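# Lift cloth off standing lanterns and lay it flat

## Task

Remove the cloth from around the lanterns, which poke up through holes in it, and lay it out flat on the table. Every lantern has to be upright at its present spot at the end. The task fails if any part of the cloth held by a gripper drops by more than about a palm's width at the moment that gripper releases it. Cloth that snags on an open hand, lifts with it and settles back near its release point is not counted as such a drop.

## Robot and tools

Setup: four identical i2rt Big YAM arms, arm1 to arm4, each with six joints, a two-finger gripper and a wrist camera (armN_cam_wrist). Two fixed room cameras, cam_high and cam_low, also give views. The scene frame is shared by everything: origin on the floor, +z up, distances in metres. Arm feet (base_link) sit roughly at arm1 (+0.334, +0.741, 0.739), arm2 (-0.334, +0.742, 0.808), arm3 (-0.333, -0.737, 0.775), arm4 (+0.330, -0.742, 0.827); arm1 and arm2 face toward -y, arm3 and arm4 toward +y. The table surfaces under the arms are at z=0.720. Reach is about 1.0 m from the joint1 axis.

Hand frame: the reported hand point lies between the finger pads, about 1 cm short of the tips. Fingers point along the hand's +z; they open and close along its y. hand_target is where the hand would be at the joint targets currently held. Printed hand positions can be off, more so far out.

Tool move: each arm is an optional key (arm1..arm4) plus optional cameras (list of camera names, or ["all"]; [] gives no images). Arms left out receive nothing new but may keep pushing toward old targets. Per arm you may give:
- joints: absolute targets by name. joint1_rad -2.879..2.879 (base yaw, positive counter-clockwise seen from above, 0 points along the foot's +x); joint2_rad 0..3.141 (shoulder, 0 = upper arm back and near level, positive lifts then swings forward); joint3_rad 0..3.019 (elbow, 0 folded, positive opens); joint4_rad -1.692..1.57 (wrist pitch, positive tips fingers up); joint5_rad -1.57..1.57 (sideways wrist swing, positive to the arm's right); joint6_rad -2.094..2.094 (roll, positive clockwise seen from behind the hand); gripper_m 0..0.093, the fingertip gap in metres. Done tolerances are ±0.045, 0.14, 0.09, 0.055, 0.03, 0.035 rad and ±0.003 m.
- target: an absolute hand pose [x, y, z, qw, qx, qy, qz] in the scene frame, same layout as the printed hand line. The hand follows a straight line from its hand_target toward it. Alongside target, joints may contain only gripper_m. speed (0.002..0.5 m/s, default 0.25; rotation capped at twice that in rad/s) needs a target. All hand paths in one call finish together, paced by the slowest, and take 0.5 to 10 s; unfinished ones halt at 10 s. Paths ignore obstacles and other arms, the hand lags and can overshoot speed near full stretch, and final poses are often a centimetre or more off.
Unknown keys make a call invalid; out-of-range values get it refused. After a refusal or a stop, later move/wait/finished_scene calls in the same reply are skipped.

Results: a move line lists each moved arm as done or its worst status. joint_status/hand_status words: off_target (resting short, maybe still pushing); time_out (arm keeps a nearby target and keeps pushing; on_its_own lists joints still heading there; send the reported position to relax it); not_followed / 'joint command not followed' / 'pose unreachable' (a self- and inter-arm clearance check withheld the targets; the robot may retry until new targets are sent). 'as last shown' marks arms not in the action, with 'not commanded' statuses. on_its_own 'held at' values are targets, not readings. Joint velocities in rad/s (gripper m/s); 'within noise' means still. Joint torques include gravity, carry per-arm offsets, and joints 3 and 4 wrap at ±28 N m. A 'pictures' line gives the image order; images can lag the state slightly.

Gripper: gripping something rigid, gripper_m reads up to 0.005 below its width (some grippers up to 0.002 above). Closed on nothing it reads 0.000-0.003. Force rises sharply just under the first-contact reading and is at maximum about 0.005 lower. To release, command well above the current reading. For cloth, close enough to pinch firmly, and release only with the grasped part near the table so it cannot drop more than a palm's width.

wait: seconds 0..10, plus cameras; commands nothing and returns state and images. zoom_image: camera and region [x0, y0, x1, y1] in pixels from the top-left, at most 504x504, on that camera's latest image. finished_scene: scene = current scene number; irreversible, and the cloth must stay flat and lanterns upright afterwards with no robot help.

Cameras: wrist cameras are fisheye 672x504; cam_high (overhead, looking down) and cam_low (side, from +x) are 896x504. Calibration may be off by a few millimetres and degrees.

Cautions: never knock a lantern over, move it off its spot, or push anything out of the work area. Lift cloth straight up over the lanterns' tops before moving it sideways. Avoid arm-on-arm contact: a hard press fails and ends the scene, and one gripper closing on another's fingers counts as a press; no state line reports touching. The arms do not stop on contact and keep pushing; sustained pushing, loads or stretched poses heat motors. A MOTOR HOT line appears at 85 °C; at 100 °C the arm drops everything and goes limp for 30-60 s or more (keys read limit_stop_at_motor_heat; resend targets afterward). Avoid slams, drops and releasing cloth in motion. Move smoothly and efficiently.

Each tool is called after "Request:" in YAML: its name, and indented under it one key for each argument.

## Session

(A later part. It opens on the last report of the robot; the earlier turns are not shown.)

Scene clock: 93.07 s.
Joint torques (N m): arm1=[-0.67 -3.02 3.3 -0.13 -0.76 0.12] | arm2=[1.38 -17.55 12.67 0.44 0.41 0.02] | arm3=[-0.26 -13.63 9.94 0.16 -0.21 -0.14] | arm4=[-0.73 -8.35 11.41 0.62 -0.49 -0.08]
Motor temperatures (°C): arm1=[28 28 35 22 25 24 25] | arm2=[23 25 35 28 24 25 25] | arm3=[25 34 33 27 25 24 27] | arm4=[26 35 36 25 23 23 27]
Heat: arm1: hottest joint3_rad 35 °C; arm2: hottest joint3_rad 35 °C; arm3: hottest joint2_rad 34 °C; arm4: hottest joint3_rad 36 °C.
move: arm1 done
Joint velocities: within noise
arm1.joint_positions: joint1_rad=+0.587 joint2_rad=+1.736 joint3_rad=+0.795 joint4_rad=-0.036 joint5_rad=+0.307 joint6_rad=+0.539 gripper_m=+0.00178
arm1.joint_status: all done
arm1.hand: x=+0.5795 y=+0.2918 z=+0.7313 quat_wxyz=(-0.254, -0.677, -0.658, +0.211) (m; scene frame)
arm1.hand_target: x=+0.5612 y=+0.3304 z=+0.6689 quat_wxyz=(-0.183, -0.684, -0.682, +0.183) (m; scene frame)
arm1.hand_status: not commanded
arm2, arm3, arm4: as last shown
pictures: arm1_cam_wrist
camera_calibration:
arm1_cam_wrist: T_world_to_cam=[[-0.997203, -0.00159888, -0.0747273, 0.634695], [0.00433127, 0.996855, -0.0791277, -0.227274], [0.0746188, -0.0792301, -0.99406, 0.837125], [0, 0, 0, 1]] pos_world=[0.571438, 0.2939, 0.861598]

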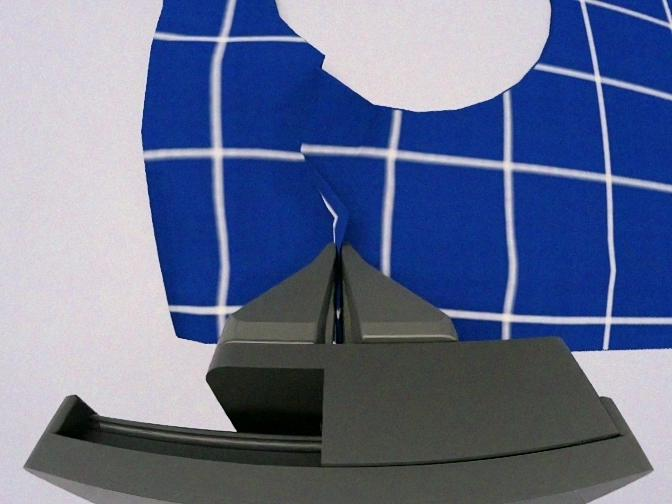

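Request:
move:
  arm1: {"target":[0.60,0.30,0.92,0.183,0.683,0.683,-0.183],"speed":0.12}

Scene clock: 96.57 s.
Joint torques (N m): arm1=[-0.73 -10.4 14.26 0.34 0.49 0.16] | arm2=[1.55 -17.67 12.68 0.4 0.41 0.02] | arm3=[-0.32 -13.74 9.99 0.09 -0.21 -0.15] | arm4=[-0.79 -8.41 11.41 0.62 -0.49 -0.08]
Motor temperatures (°C): arm1=[28 28 35 22 25 24 25] | arm2=[23 25 36 28 24 25 25] | arm3=[25 35 33 27 25 24 27] | arm4=[26 35 36 25 23 23 27]
Heat: arm1: hottest joint3_rad 35 °C; arm2: hottest joint3_rad 36 °C; arm3: hottest joint2_rad 35 °C; arm4: hottest joint3_rad 36 °C.
move: arm1 off_target
Joint velocities: within noise
arm1.joint_positions: joint1_rad=+0.611 joint2_rad=+1.484 joint3_rad=+1.095 joint4_rad=-0.817 joint5_rad=+0.288 joint6_rad=+0.560 gripper_m=+0.00178
arm1.joint_status: not commanded
arm1.hand: x=+0.5855 y=+0.3128 z=+0.8896 quat_wxyz=(-0.152, -0.683, -0.692, +0.179) (m; scene frame)
arm1.hand_target: x=+0.5992 y=+0.3013 z=+0.9202 quat_wxyz=(-0.183, -0.683, -0.683, +0.183) (m; scene frame)
arm1.hand_status: off_target (0.036 m and 3.7 deg from the pose sent, 0.190 m and 9.3 deg at the start)
arm2, arm3, arm4: as last shown
pictures: arm1_cam_wrist, arm2_cam_wrist, arm3_cam_wrist, arm4_cam_wrist, cam_high, cam_low
camera_calibration:
arm1_cam_wrist: T_world_to_cam=[[-0.999463, -0.00937847, 0.031402, 0.561835], [-0.0056259, 0.993054, 0.117523, -0.403677], [-0.0322861, 0.117283, -0.992574, 0.995601], [0, 0, 0, 1]] pos_world=[0.591406, 0.289375, 1.01801]
arm2_cam_wrist: T_world_to_cam=[[-0.999548, 0.000374635, 0.0300562, -0.00741583], [0.00458558, 0.990119, 0.140157, -0.457152], [-0.0297067, 0.140231, -0.989673, 0.942553], [0, 0, 0, 1]] pos_world=[0.022684, 0.320462, 0.997115]
arm3_cam_wrist: T_world_to_cam=[[0.999073, -0.00270612, -0.0429603, 0.0127635], [0.00271478, -0.992074, 0.125626, -0.48397], [-0.0429598, -0.125626, -0.991147, 0.947079], [0, 0, 0, 1]] pos_world=[0.0292485, -0.361122, 1.00004]
arm4_cam_wrist: T_world_to_cam=[[0.999941, 0.00767316, -0.00764987, -0.66939], [0.00851174, -0.993165, 0.116411, -0.45947], [-0.00670434, -0.116469, -0.993172, 0.971463], [0, 0, 0, 1]] pos_world=[0.679774, -0.338048, 1.0132]

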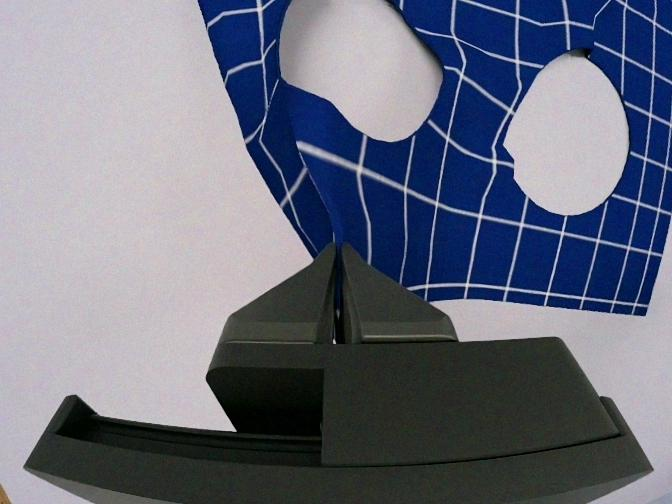

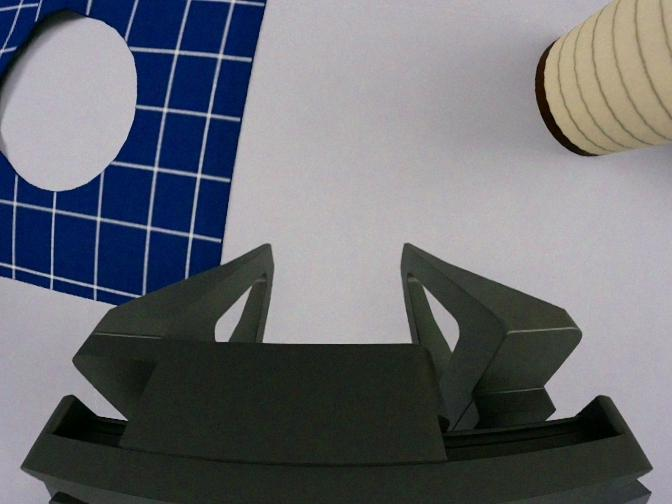

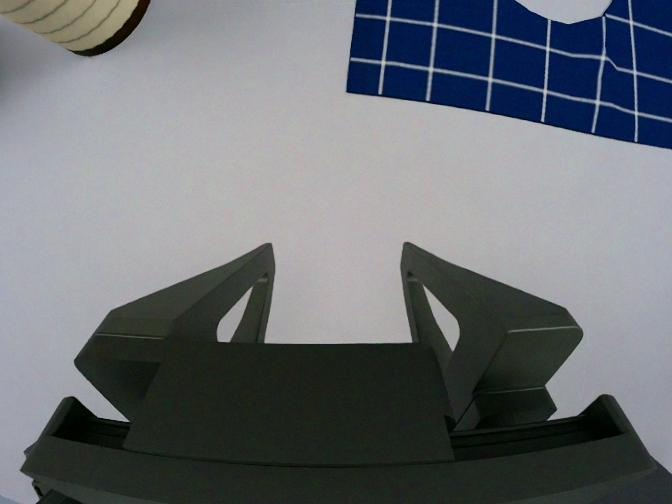

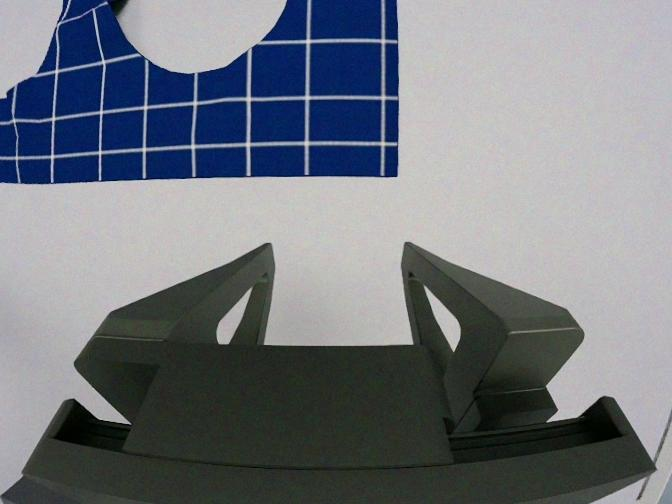

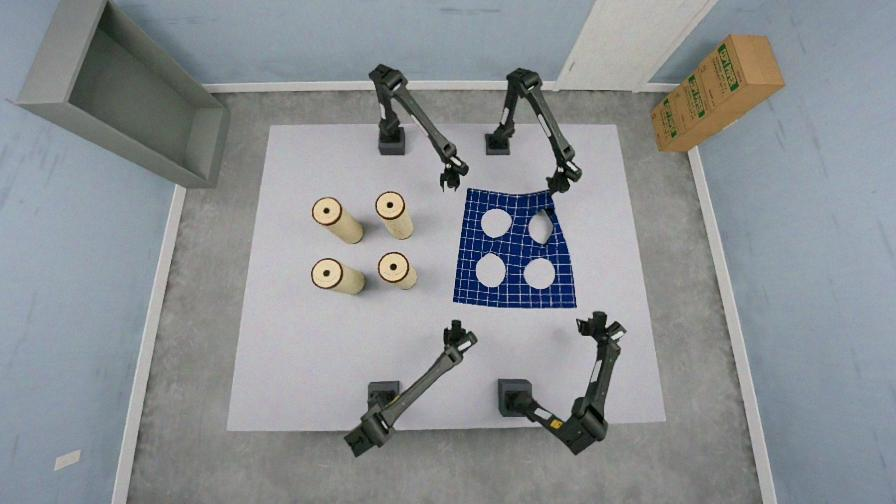

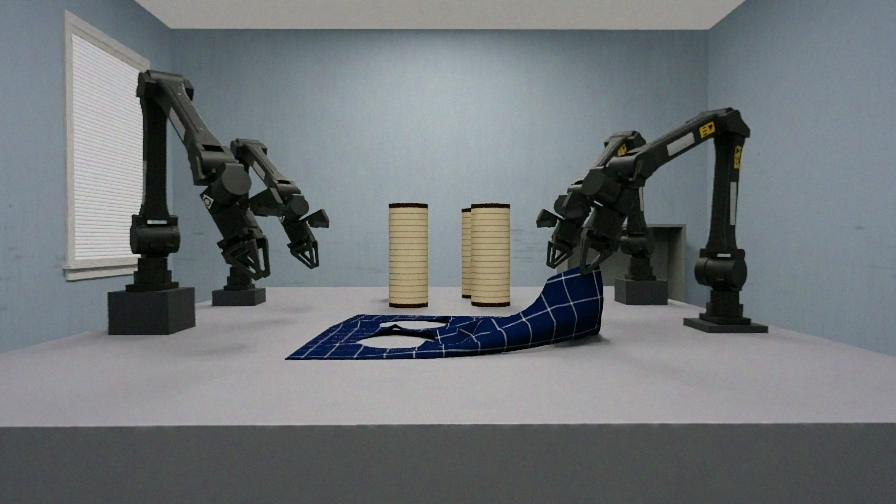

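Request:
move:
  arm1: {"target":[0.67,0.295,0.90,0.183,0.683,0.683,-0.183],"speed":0.12}
  cameras: ["cam_high","cam_low","arm1_cam_wrist"]

Request:
move:
  arm1: {"target":[0.60,0.315,0.745,0.183,0.683,0.683,-0.183],"speed":0.12}
  cameras: ["cam_high","cam_low","arm1_cam_wrist"]

Scene clock: 100.07 s.
Joint torques (N m): arm1=[-0.67 -11.22 14.67 0.29 0.66 0.14] | arm2=[1.55 -17.61 12.64 0.44 0.42 0.02] | arm3=[-0.26 -13.51 9.99 0.05 -0.21 -0.14] | arm4=[-0.73 -8.41 11.43 0.62 -0.49 -0.08]
Motor temperatures (°C): arm1=[28 28 36 22 25 24 26] | arm2=[23 25 36 28 24 25 25] | arm3=[25 35 33 27 25 24 27] | arm4=[26 35 36 25 23 23 27]
Heat: arm1: hottest joint3_rad 36 °C; arm2: hottest joint3_rad 36 °C; arm3: hottest joint2_rad 35 °C; arm4: hottest joint3_rad 36 °C.
move: arm1 off_target
Joint velocities: within noise
arm1.joint_positions: joint1_rad=+0.727 joint2_rad=+1.611 joint3_rad=+1.202 joint4_rad=-0.820 joint5_rad=+0.329 joint6_rad=+0.665 gripper_m=+0.00178
arm1.joint_status: not commanded
arm1.hand: x=+0.6549 y=+0.3111 z=+0.8745 quat_wxyz=(-0.157, -0.679, -0.694, +0.181) (m; scene frame)
arm1.hand_target: x=+0.6690 y=+0.2964 z=+0.9002 quat_wxyz=(-0.183, -0.683, -0.683, +0.183) (m; scene frame)
arm1.hand_status: off_target (0.034 m and 3.3 deg from the pose sent, 0.087 m and 3.7 deg at the start)
arm2.joint_positions: joint1_rad=+0.854 joint2_rad=+1.685 joint3_rad=+1.113 joint4_rad=-0.679 joint5_rad=+0.385 joint6_rad=+0.767 gripper_m=+0.05991
arm2.joint_status: not commanded
arm2.hand: x=+0.0159 y=+0.3416 z=+0.8773 quat_wxyz=(-0.159, -0.682, -0.690, +0.184) (m; scene frame)
arm2.hand_target: x=+0.0342 y=+0.3310 z=+0.9004 quat_wxyz=(-0.183, -0.683, -0.683, +0.183) (m; scene frame)
arm2.hand_status: not commanded
arm3: as last shown
arm4.joint_positions: joint1_rad=-0.820 joint2_rad=+1.660 joint3_rad=+1.056 joint4_rad=-0.623 joint5_rad=-0.382 joint6_rad=-0.788 gripper_m=+0.05989
arm4.joint_status: not commanded
arm4.hand: x=+0.6781 y=-0.3557 z=+0.8938 quat_wxyz=(-0.176, +0.684, -0.684, -0.184) (m; scene frame)
arm4.hand_target: x=+0.6899 y=-0.3552 z=+0.9000 quat_wxyz=(-0.183, +0.683, -0.683, -0.183) (m; scene frame)
arm4.hand_status: not commanded
pictures: arm1_cam_wrist, cam_high, cam_low
camera_calibration:
arm1_cam_wrist: T_world_to_cam=[[-0.999419, -0.0173009, 0.0293703, 0.635939], [-0.0139885, 0.993893, 0.10946, -0.387535], [-0.0310847, 0.108985, -0.993557, 0.985715], [0, 0, 0, 1]] pos_world=[0.660789, 0.288742, 1.00311]

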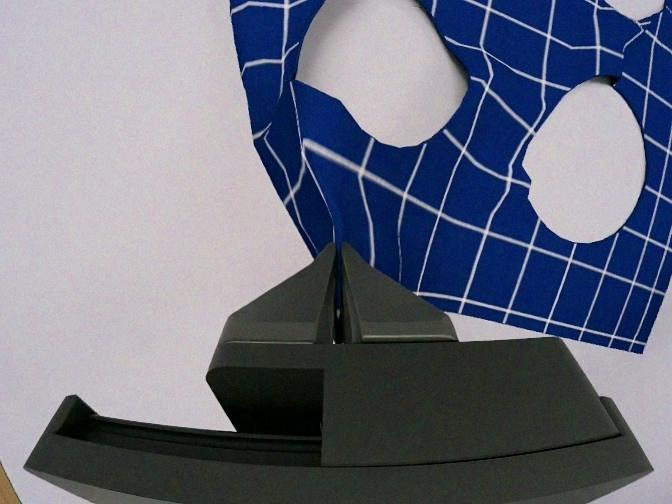

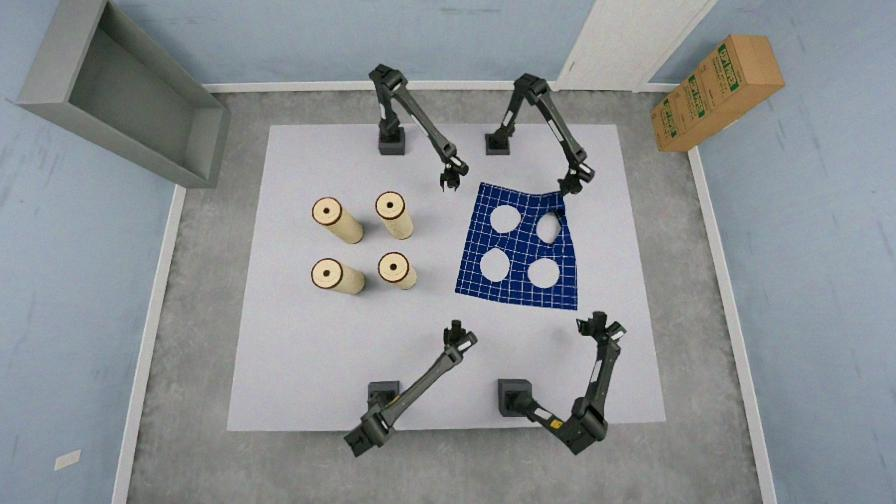

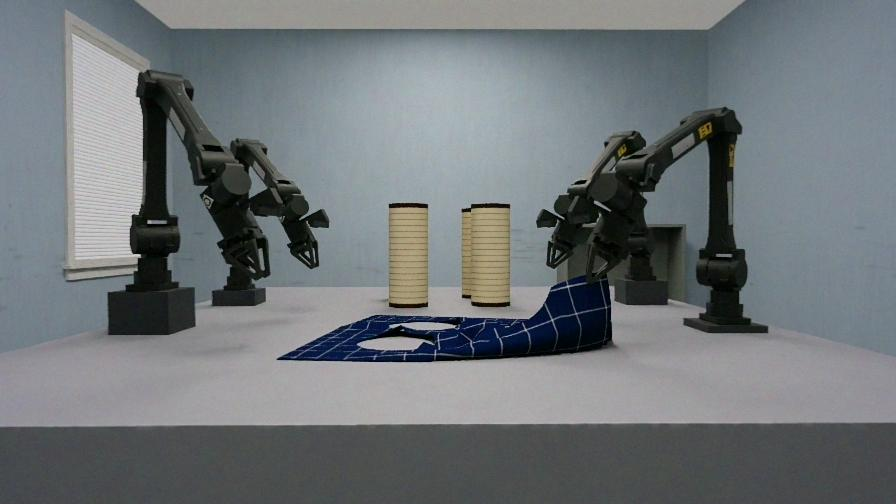

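Scene clock: 102.13 s.
Joint torques (N m): arm1=[-1.61 -9.41 7.39 1.32 0.21 -0.1] | arm2=[1.38 -17.55 12.66 0.46 0.41 0.02] | arm3=[-0.38 -13.74 9.98 0.06 -0.21 -0.13] | arm4=[-0.73 -8.41 11.43 0.62 -0.49 -0.08]
Motor temperatures (°C): arm1=[28 28 36 22 25 24 26] | arm2=[23 25 36 28 24 25 25] | arm3=[25 35 33 27 25 24 27] | arm4=[26 35 36 25 23 23 27]
Heat: arm1: hottest joint3_rad 36 °C; arm2: hottest joint3_rad 36 °C; arm3: hottest joint2_rad 35 °C; arm4: hottest joint3_rad 36 °C.
move: arm1 done
Joint velocities: within noise
arm1.joint_positions: joint1_rad=+0.649 joint2_rad=+1.696 joint3_rad=+0.896 joint4_rad=-0.350 joint5_rad=+0.305 joint6_rad=+0.611 gripper_m=+0.00178
arm1.joint_status: not commanded
arm1.hand: x=+0.6014 y=+0.3159 z=+0.7499 quat_wxyz=(-0.185, -0.686, -0.679, +0.184) (m; scene frame)
arm1.hand_target: x=+0.6000 y=+0.3150 z=+0.7451 quat_wxyz=(-0.183, -0.683, -0.683, +0.183) (m; scene frame)
arm1.hand_status: done (0.005 m and 0.6 deg from the pose sent, 0.141 m and 3.3 deg at the start)
arm2, arm4: as last shown
arm3.joint_positions: joint1_rad=-0.963 joint2_rad=+1.608 joint3_rad=+1.096 joint4_rad=-0.784 joint5_rad=-0.408 joint6_rad=-0.849 gripper_m=+0.05995
arm3.joint_status: not commanded
arm3.hand: x=+0.0246 y=-0.3833 z=+0.8769 quat_wxyz=(-0.159, +0.680, -0.691, -0.186) (m; scene frame)
arm3.hand_target: x=+0.0393 y=-0.3757 z=+0.9003 quat_wxyz=(-0.183, +0.683, -0.683, -0.183) (m; scene frame)
arm3.hand_status: not commanded
pictures: arm1_cam_wrist, cam_high, cam_low
camera_calibration:
arm1_cam_wrist: T_world_to_cam=[[-0.999916, 0.00310565, -0.01259, 0.61148], [0.00229327, 0.997945, 0.0640342, -0.356441], [0.012763, 0.0639999, -0.997868, 0.850815], [0, 0, 0, 1]] pos_world=[0.601388, 0.299357, 0.879524]

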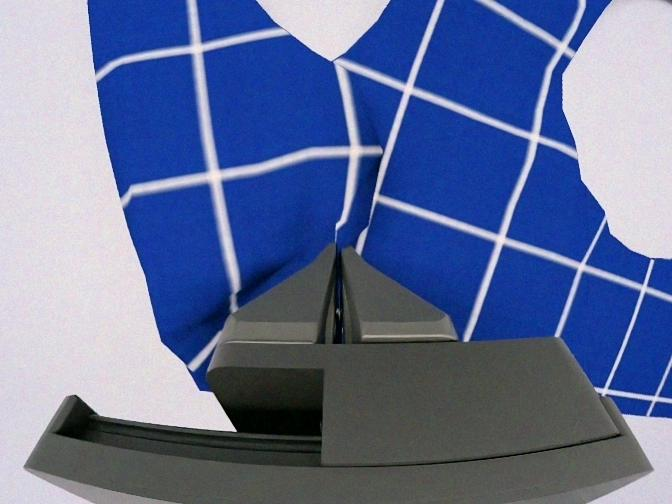

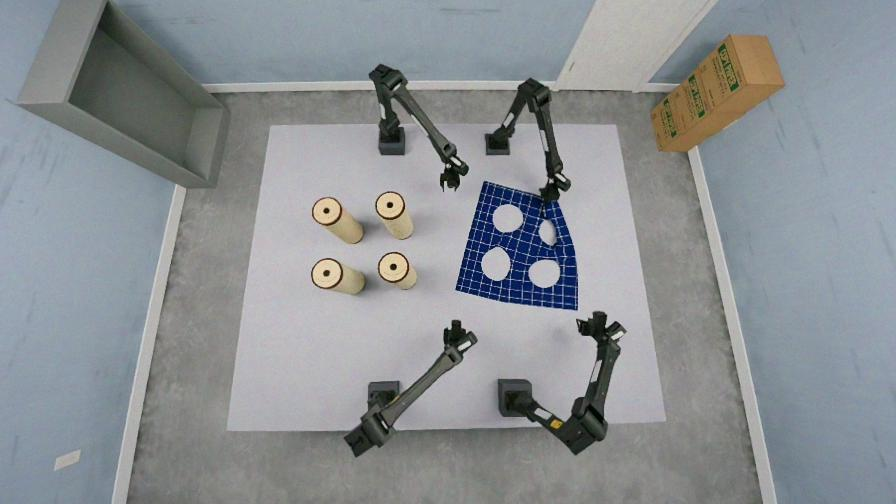

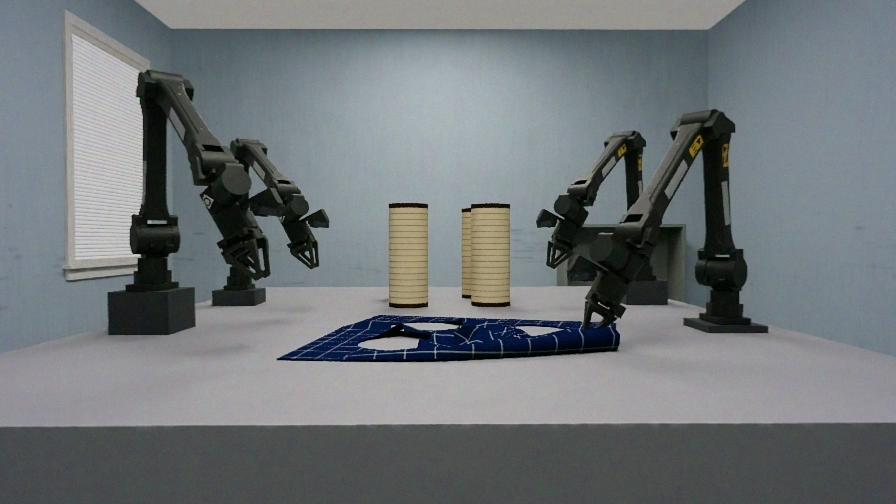

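Request:
move:
  arm1: {"joints":{"gripper_m":0.065}}
  cameras: []

Request:
move:
  arm1: {"target":[0.62,0.38,0.88,0.183,0.683,0.683,-0.183],"speed":0.15}

Request:
zoom_image:
  camera: "cam_high"
  region: [430, 170, 610, 330]

Scene clock: 104.03 s.
Joint torques (N m): arm1=[-1.14 -10.23 7.39 1.02 0.22 -0.06] | arm2=[1.44 -17.67 12.64 0.44 0.42 0.02] | arm3=[-0.32 -13.68 9.96 0.1 -0.22 -0.15] | arm4=[-0.79 -8.41 11.41 0.62 -0.49 -0.08]
Motor temperatures (°C): arm1=[28 28 36 22 25 24 26] | arm2=[23 25 36 28 24 25 25] | arm3=[25 35 34 27 25 24 27] | arm4=[26 35 37 25 23 23 27]
Heat: arm1: hottest joint3_rad 36 °C; arm2: hottest joint3_rad 36 °C; arm3: hottest joint2_rad 35 °C; arm4: hottest joint3_rad 37 °C.
move: arm1 done
Joint velocities: within noise
arm1.joint_positions: joint1_rad=+0.649 joint2_rad=+1.696 joint3_rad=+0.896 joint4_rad=-0.350 joint5_rad=+0.305 joint6_rad=+0.609 gripper_m=+0.06489
arm1.joint_status: all done
arm1.hand: x=+0.6014 y=+0.3159 z=+0.7499 quat_wxyz=(-0.185, -0.686, -0.680, +0.184) (m; scene frame)
arm1.hand_target: x=+0.6000 y=+0.3150 z=+0.7451 quat_wxyz=(-0.183, -0.683, -0.683, +0.183) (m; scene frame)
arm1.hand_status: not commanded
arm2, arm3, arm4: as last shown
pictures: none
No camera images: "cameras" was empty.

Scene clock: 105.70 s.
Joint torques (N m): arm1=[-1.2 -8.18 13.67 0.29 0.69 0.18] | arm2=[1.49 -17.49 12.67 0.44 0.41 0.02] | arm3=[-0.21 -13.63 10 0.1 -0.21 -0.15] | arm4=[-0.79 -8.35 11.41 0.64 -0.49 -0.07]
Motor temperatures (°C): arm1=[28 28 36 22 25 24 26] | arm2=[23 25 37 28 24 25 25] | arm3=[25 35 34 26 25 24 27] | arm4=[26 35 37 25 23 23 27]
Heat: arm1: hottest joint3_rad 36 °C; arm2: hottest joint3_rad 37 °C; arm3: hottest joint2_rad 35 °C; arm4: hottest joint3_rad 37 °C.
move: arm1 off_target
Joint velocities: within noise
arm1.joint_positions: joint1_rad=+0.777 joint2_rad=+1.401 joint3_rad=+0.914 joint4_rad=-0.757 joint5_rad=+0.348 joint6_rad=+0.716 gripper_m=+0.06489
arm1.joint_status: not commanded
arm1.hand: x=+0.6049 y=+0.3930 z=+0.8559 quat_wxyz=(-0.157, -0.680, -0.693, +0.182) (m; scene frame)
arm1.hand_target: x=+0.6192 y=+0.3809 z=+0.8804 quat_wxyz=(-0.183, -0.683, -0.683, +0.183) (m; scene frame)
arm1.hand_status: off_target (0.031 m and 3.2 deg from the pose sent, 0.146 m and 0.5 deg at the start)
arm2, arm3, arm4: as last shown
pictures: arm1_cam_wrist, arm2_cam_wrist, arm3_cam_wrist, arm4_cam_wrist, cam_high, cam_low
camera_calibration:
arm1_cam_wrist: T_world_to_cam=[[-0.999434, -0.0148843, 0.0301609, 0.58628], [-0.0116039, 0.994281, 0.10616, -0.466468], [-0.0315686, 0.10575, -0.993892, 0.958523], [0, 0, 0, 1]] pos_world=[0.610795, 0.371164, 0.984505]
arm2_cam_wrist: T_world_to_cam=[[-0.999548, 0.000374635, 0.0300562, -0.00741583], [0.00458558, 0.990119, 0.140157, -0.457152], [-0.0297067, 0.140231, -0.989673, 0.942553], [0, 0, 0, 1]] pos_world=[0.022684, 0.320462, 0.997115]
arm3_cam_wrist: T_world_to_cam=[[0.999073, -0.00270612, -0.0429603, 0.0127635], [0.00271478, -0.992074, 0.125626, -0.48397], [-0.0429598, -0.125626, -0.991147, 0.947079], [0, 0, 0, 1]] pos_world=[0.0292485, -0.361122, 1.00004]
arm4_cam_wrist: T_world_to_cam=[[0.999941, 0.00767316, -0.00764987, -0.66939], [0.00851174, -0.993165, 0.116411, -0.45947], [-0.00670434, -0.116469, -0.993172, 0.971463], [0, 0, 0, 1]] pos_world=[0.679774, -0.338048, 1.0132]

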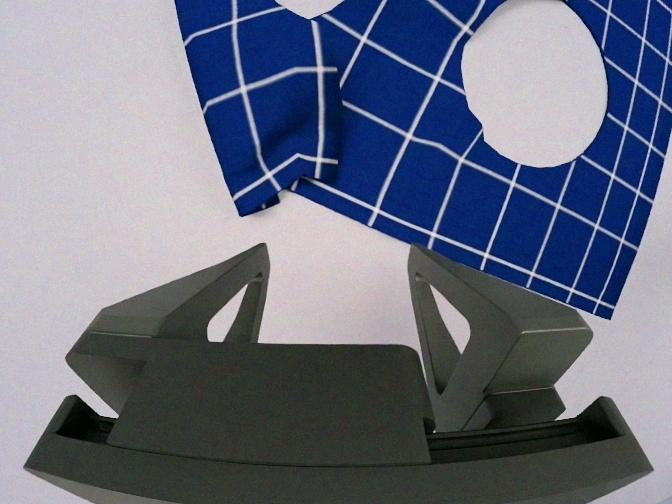

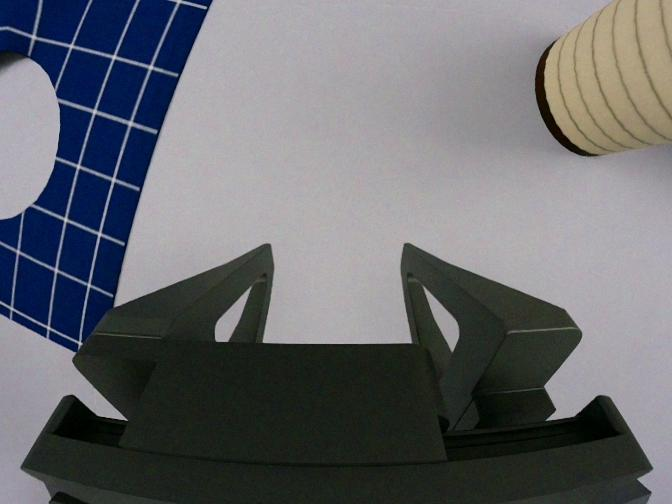

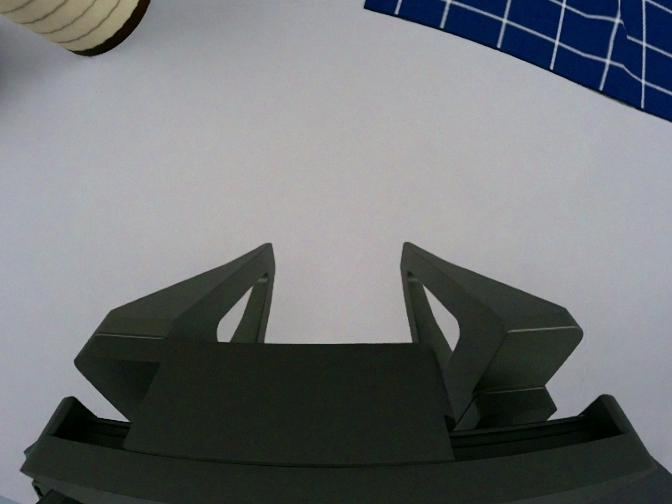

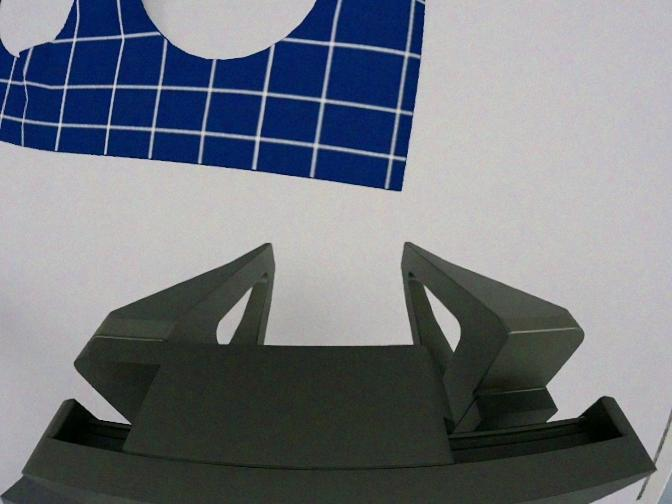

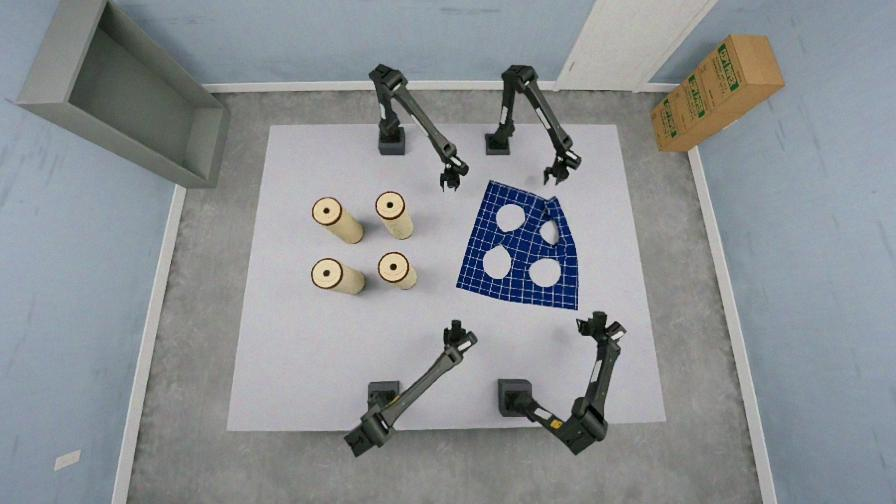

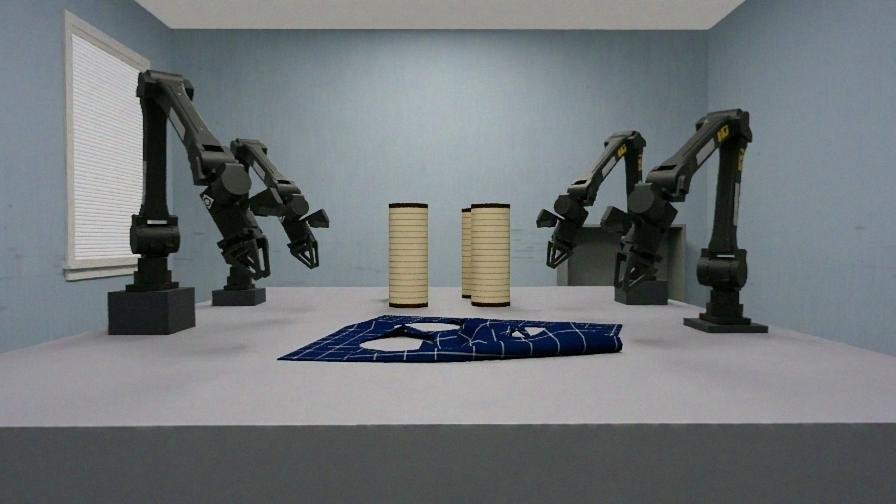

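Scaled by 2.800.

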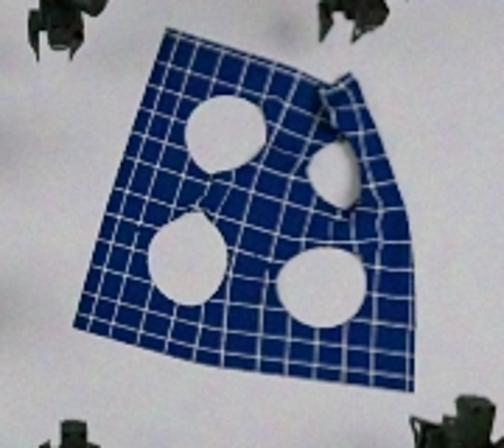

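Request:
move:
  arm1: {"target":[0.655,0.322,0.80,0.183,0.683,0.683,-0.183],"speed":0.15}
  arm2: {"target":[0.306,0.429,0.81,0.183,0.683,0.683,-0.183],"speed":0.15,"joints":{"gripper_m":0.065}}
  arm3: {"target":[0.101,-0.136,0.81,0.183,-0.683,0.683,0.183],"speed":0.15,"joints":{"gripper_m":0.065}}
  arm4: {"target":[0.70,-0.256,0.80,0.183,-0.683,0.683,0.183],"speed":0.15,"joints":{"gripper_m":0.065}}

Scene clock: 120.03 s.
Joint torques (N m): arm1=[-1.85 -10.4 12.74 1.16 0.34 -0.06] | arm2=[-0.09 -26.23 13.38 0.1 0.51 0.01] | arm3=[0.32 -21.3 10.91 0.25 0 0.15] | arm4=[1.67 -10.75 11.66 1.57 -0.21 0.18]
Motor temperatures (°C): arm1=[28 27 39 22 25 24 25] | arm2=[23 25 37 28 24 25 24] | arm3=[25 35 35 26 25 24 27] | arm4=[26 35 37 25 23 23 27]
Heat: arm1: hottest joint3_rad 39 °C; arm2: hottest joint3_rad 37 °C; arm3: hottest joint2_rad 35 °C; arm4: hottest joint3_rad 37 °C.
move: arm1 off_target; arm2 off_target; arm3 off_target; arm4 off_target
Joint velocities: within noise
arm1.joint_positions: joint1_rad=+0.754 joint2_rad=+1.659 joint3_rad=+0.984 joint4_rad=-0.566 joint5_rad=+0.345 joint6_rad=+0.708 gripper_m=+0.06489
arm1.joint_status: not commanded
arm1.hand: x=+0.6384 y=+0.3435 z=+0.7831 quat_wxyz=(-0.157, -0.685, -0.688, +0.183) (m; scene frame)
arm1.hand_target: x=+0.6539 y=+0.3232 z=+0.8008 quat_wxyz=(-0.183, -0.683, -0.683, +0.183) (m; scene frame)
arm1.hand_status: off_target (0.032 m and 3.1 deg from the pose sent, 0.103 m and 3.2 deg at the start)
arm2.joint_positions: joint1_rad=+1.245 joint2_rad=+2.252 joint3_rad=+1.775 joint4_rad=-0.948 joint5_rad=+0.492 joint6_rad=+1.172 gripper_m=+0.06489
arm2.joint_status: all done
arm2.hand: x=+0.2856 y=+0.4371 z=+0.7910 quat_wxyz=(-0.162, -0.676, -0.692, +0.192) (m; scene frame)
arm2.hand_target: x=+0.3047 y=+0.4295 z=+0.8107 quat_wxyz=(-0.183, -0.683, -0.683, +0.183) (m; scene frame)
arm2.hand_status: off_target (0.029 m and 2.9 deg from the pose sent, 0.310 m and 2.9 deg at the start)
arm3.joint_positions: joint1_rad=-0.740 joint2_rad=+2.183 joint3_rad=+1.712 joint4_rad=-0.735 joint5_rad=-0.331 joint6_rad=-0.643 gripper_m=+0.06492
arm3.joint_status: all done
arm3.hand: x=+0.0895 y=-0.1520 z=+0.7901 quat_wxyz=(-0.165, +0.687, -0.684, -0.181) (m; scene frame)
arm3.hand_target: x=+0.1003 y=-0.1371 z=+0.8105 quat_wxyz=(-0.184, +0.683, -0.683, -0.183) (m; scene frame)
arm3.hand_status: off_target (0.028 m and 2.1 deg from the pose sent, 0.267 m and 3.0 deg at the start)
arm4.joint_positions: joint1_rad=-0.722 joint2_rad=+1.972 joint3_rad=+1.195 joint4_rad=-0.434 joint5_rad=-0.342 joint6_rad=-0.689 gripper_m=+0.06487
arm4.joint_status: all done
arm4.hand: x=+0.6917 y=-0.2754 z=+0.7933 quat_wxyz=(-0.167, +0.683, -0.687, -0.182) (m; scene frame)
arm4.hand_target: x=+0.6993 y=-0.2566 z=+0.8005 quat_wxyz=(-0.183, +0.683, -0.683, -0.183) (m; scene frame)
arm4.hand_status: off_target (0.022 m and 1.9 deg from the pose sent, 0.139 m and 0.8 deg at the start)
pictures: arm1_cam_wrist, arm2_cam_wrist, arm3_cam_wrist, arm4_cam_wrist, cam_high, cam_low
camera_calibration:
arm1_cam_wrist: T_world_to_cam=[[-0.999596, -0.000997108, 0.0284089, 0.617945], [0.0020167, 0.994379, 0.105861, -0.417458], [-0.0283548, 0.105875, -0.993975, 0.890434], [0, 0, 0, 1]] pos_world=[0.643786, 0.321452, 0.911707]
arm2_cam_wrist: T_world_to_cam=[[-0.999211, -0.0091204, 0.0386535, 0.262027], [-0.00422854, 0.992173, 0.124796, -0.52706], [-0.0394891, 0.124535, -0.991429, 0.862942], [0, 0, 0, 1]] pos_world=[0.293668, 0.417859, 0.911193]
arm3_cam_wrist: T_world_to_cam=[[0.999634, 0.0138306, -0.0232348, -0.0682439], [0.0166186, -0.992088, 0.124441, -0.244076], [-0.0213298, -0.124782, -0.991955, 0.891723], [0, 0, 0, 1]] pos_world=[0.0912954, -0.12993, 0.913336]
arm4_cam_wrist: T_world_to_cam=[[0.999824, 0.00528296, -0.0179742, -0.676775], [0.00763577, -0.991024, 0.133463, -0.380462], [-0.0171078, -0.133577, -0.990891, 0.881729], [0, 0, 0, 1]] pos_world=[0.694646, -0.255693, 0.912311]

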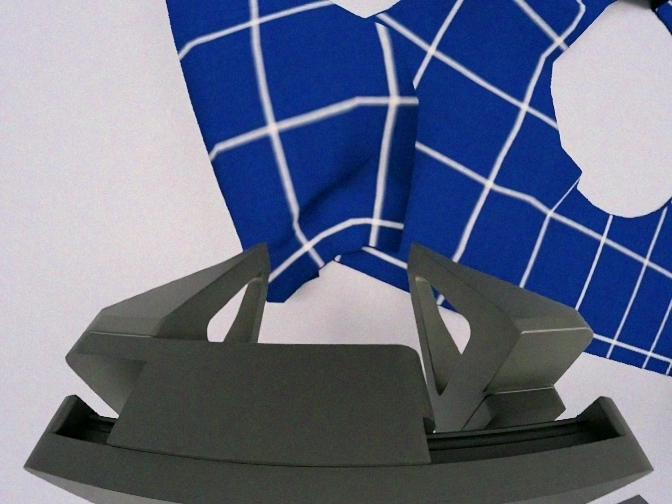

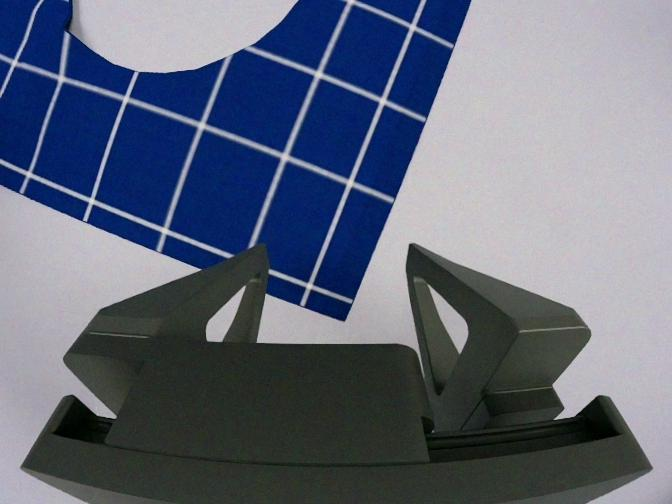

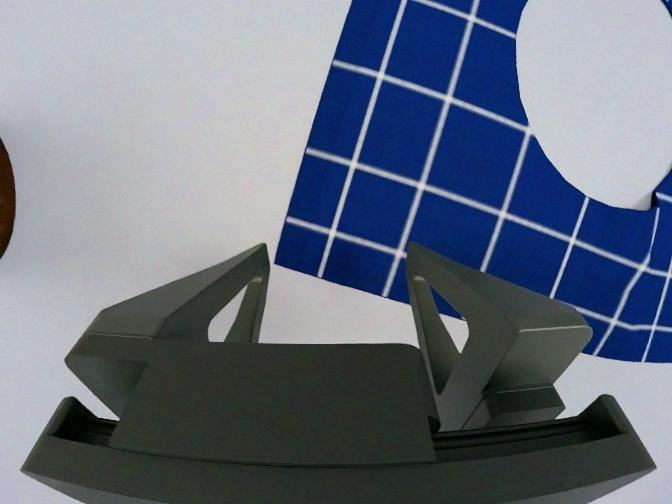

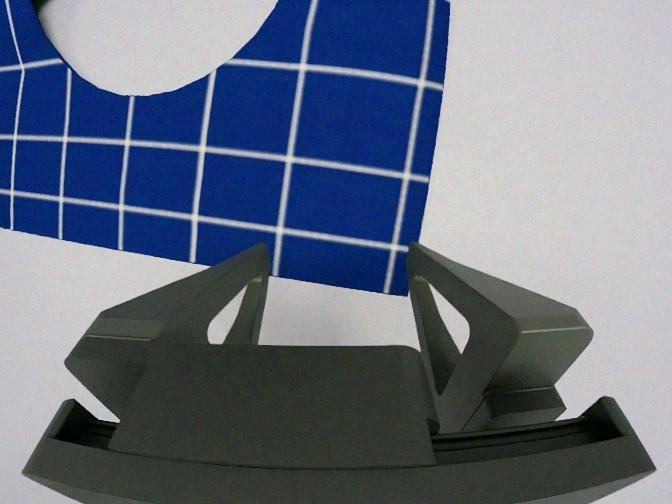

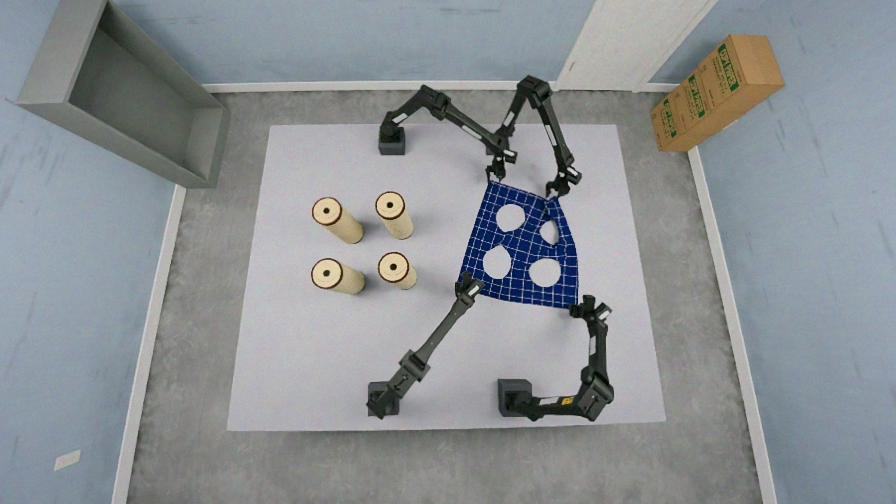

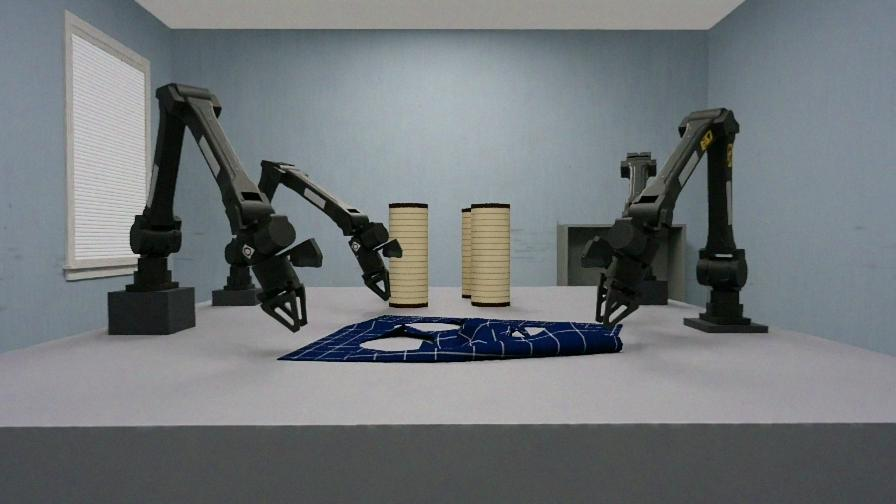

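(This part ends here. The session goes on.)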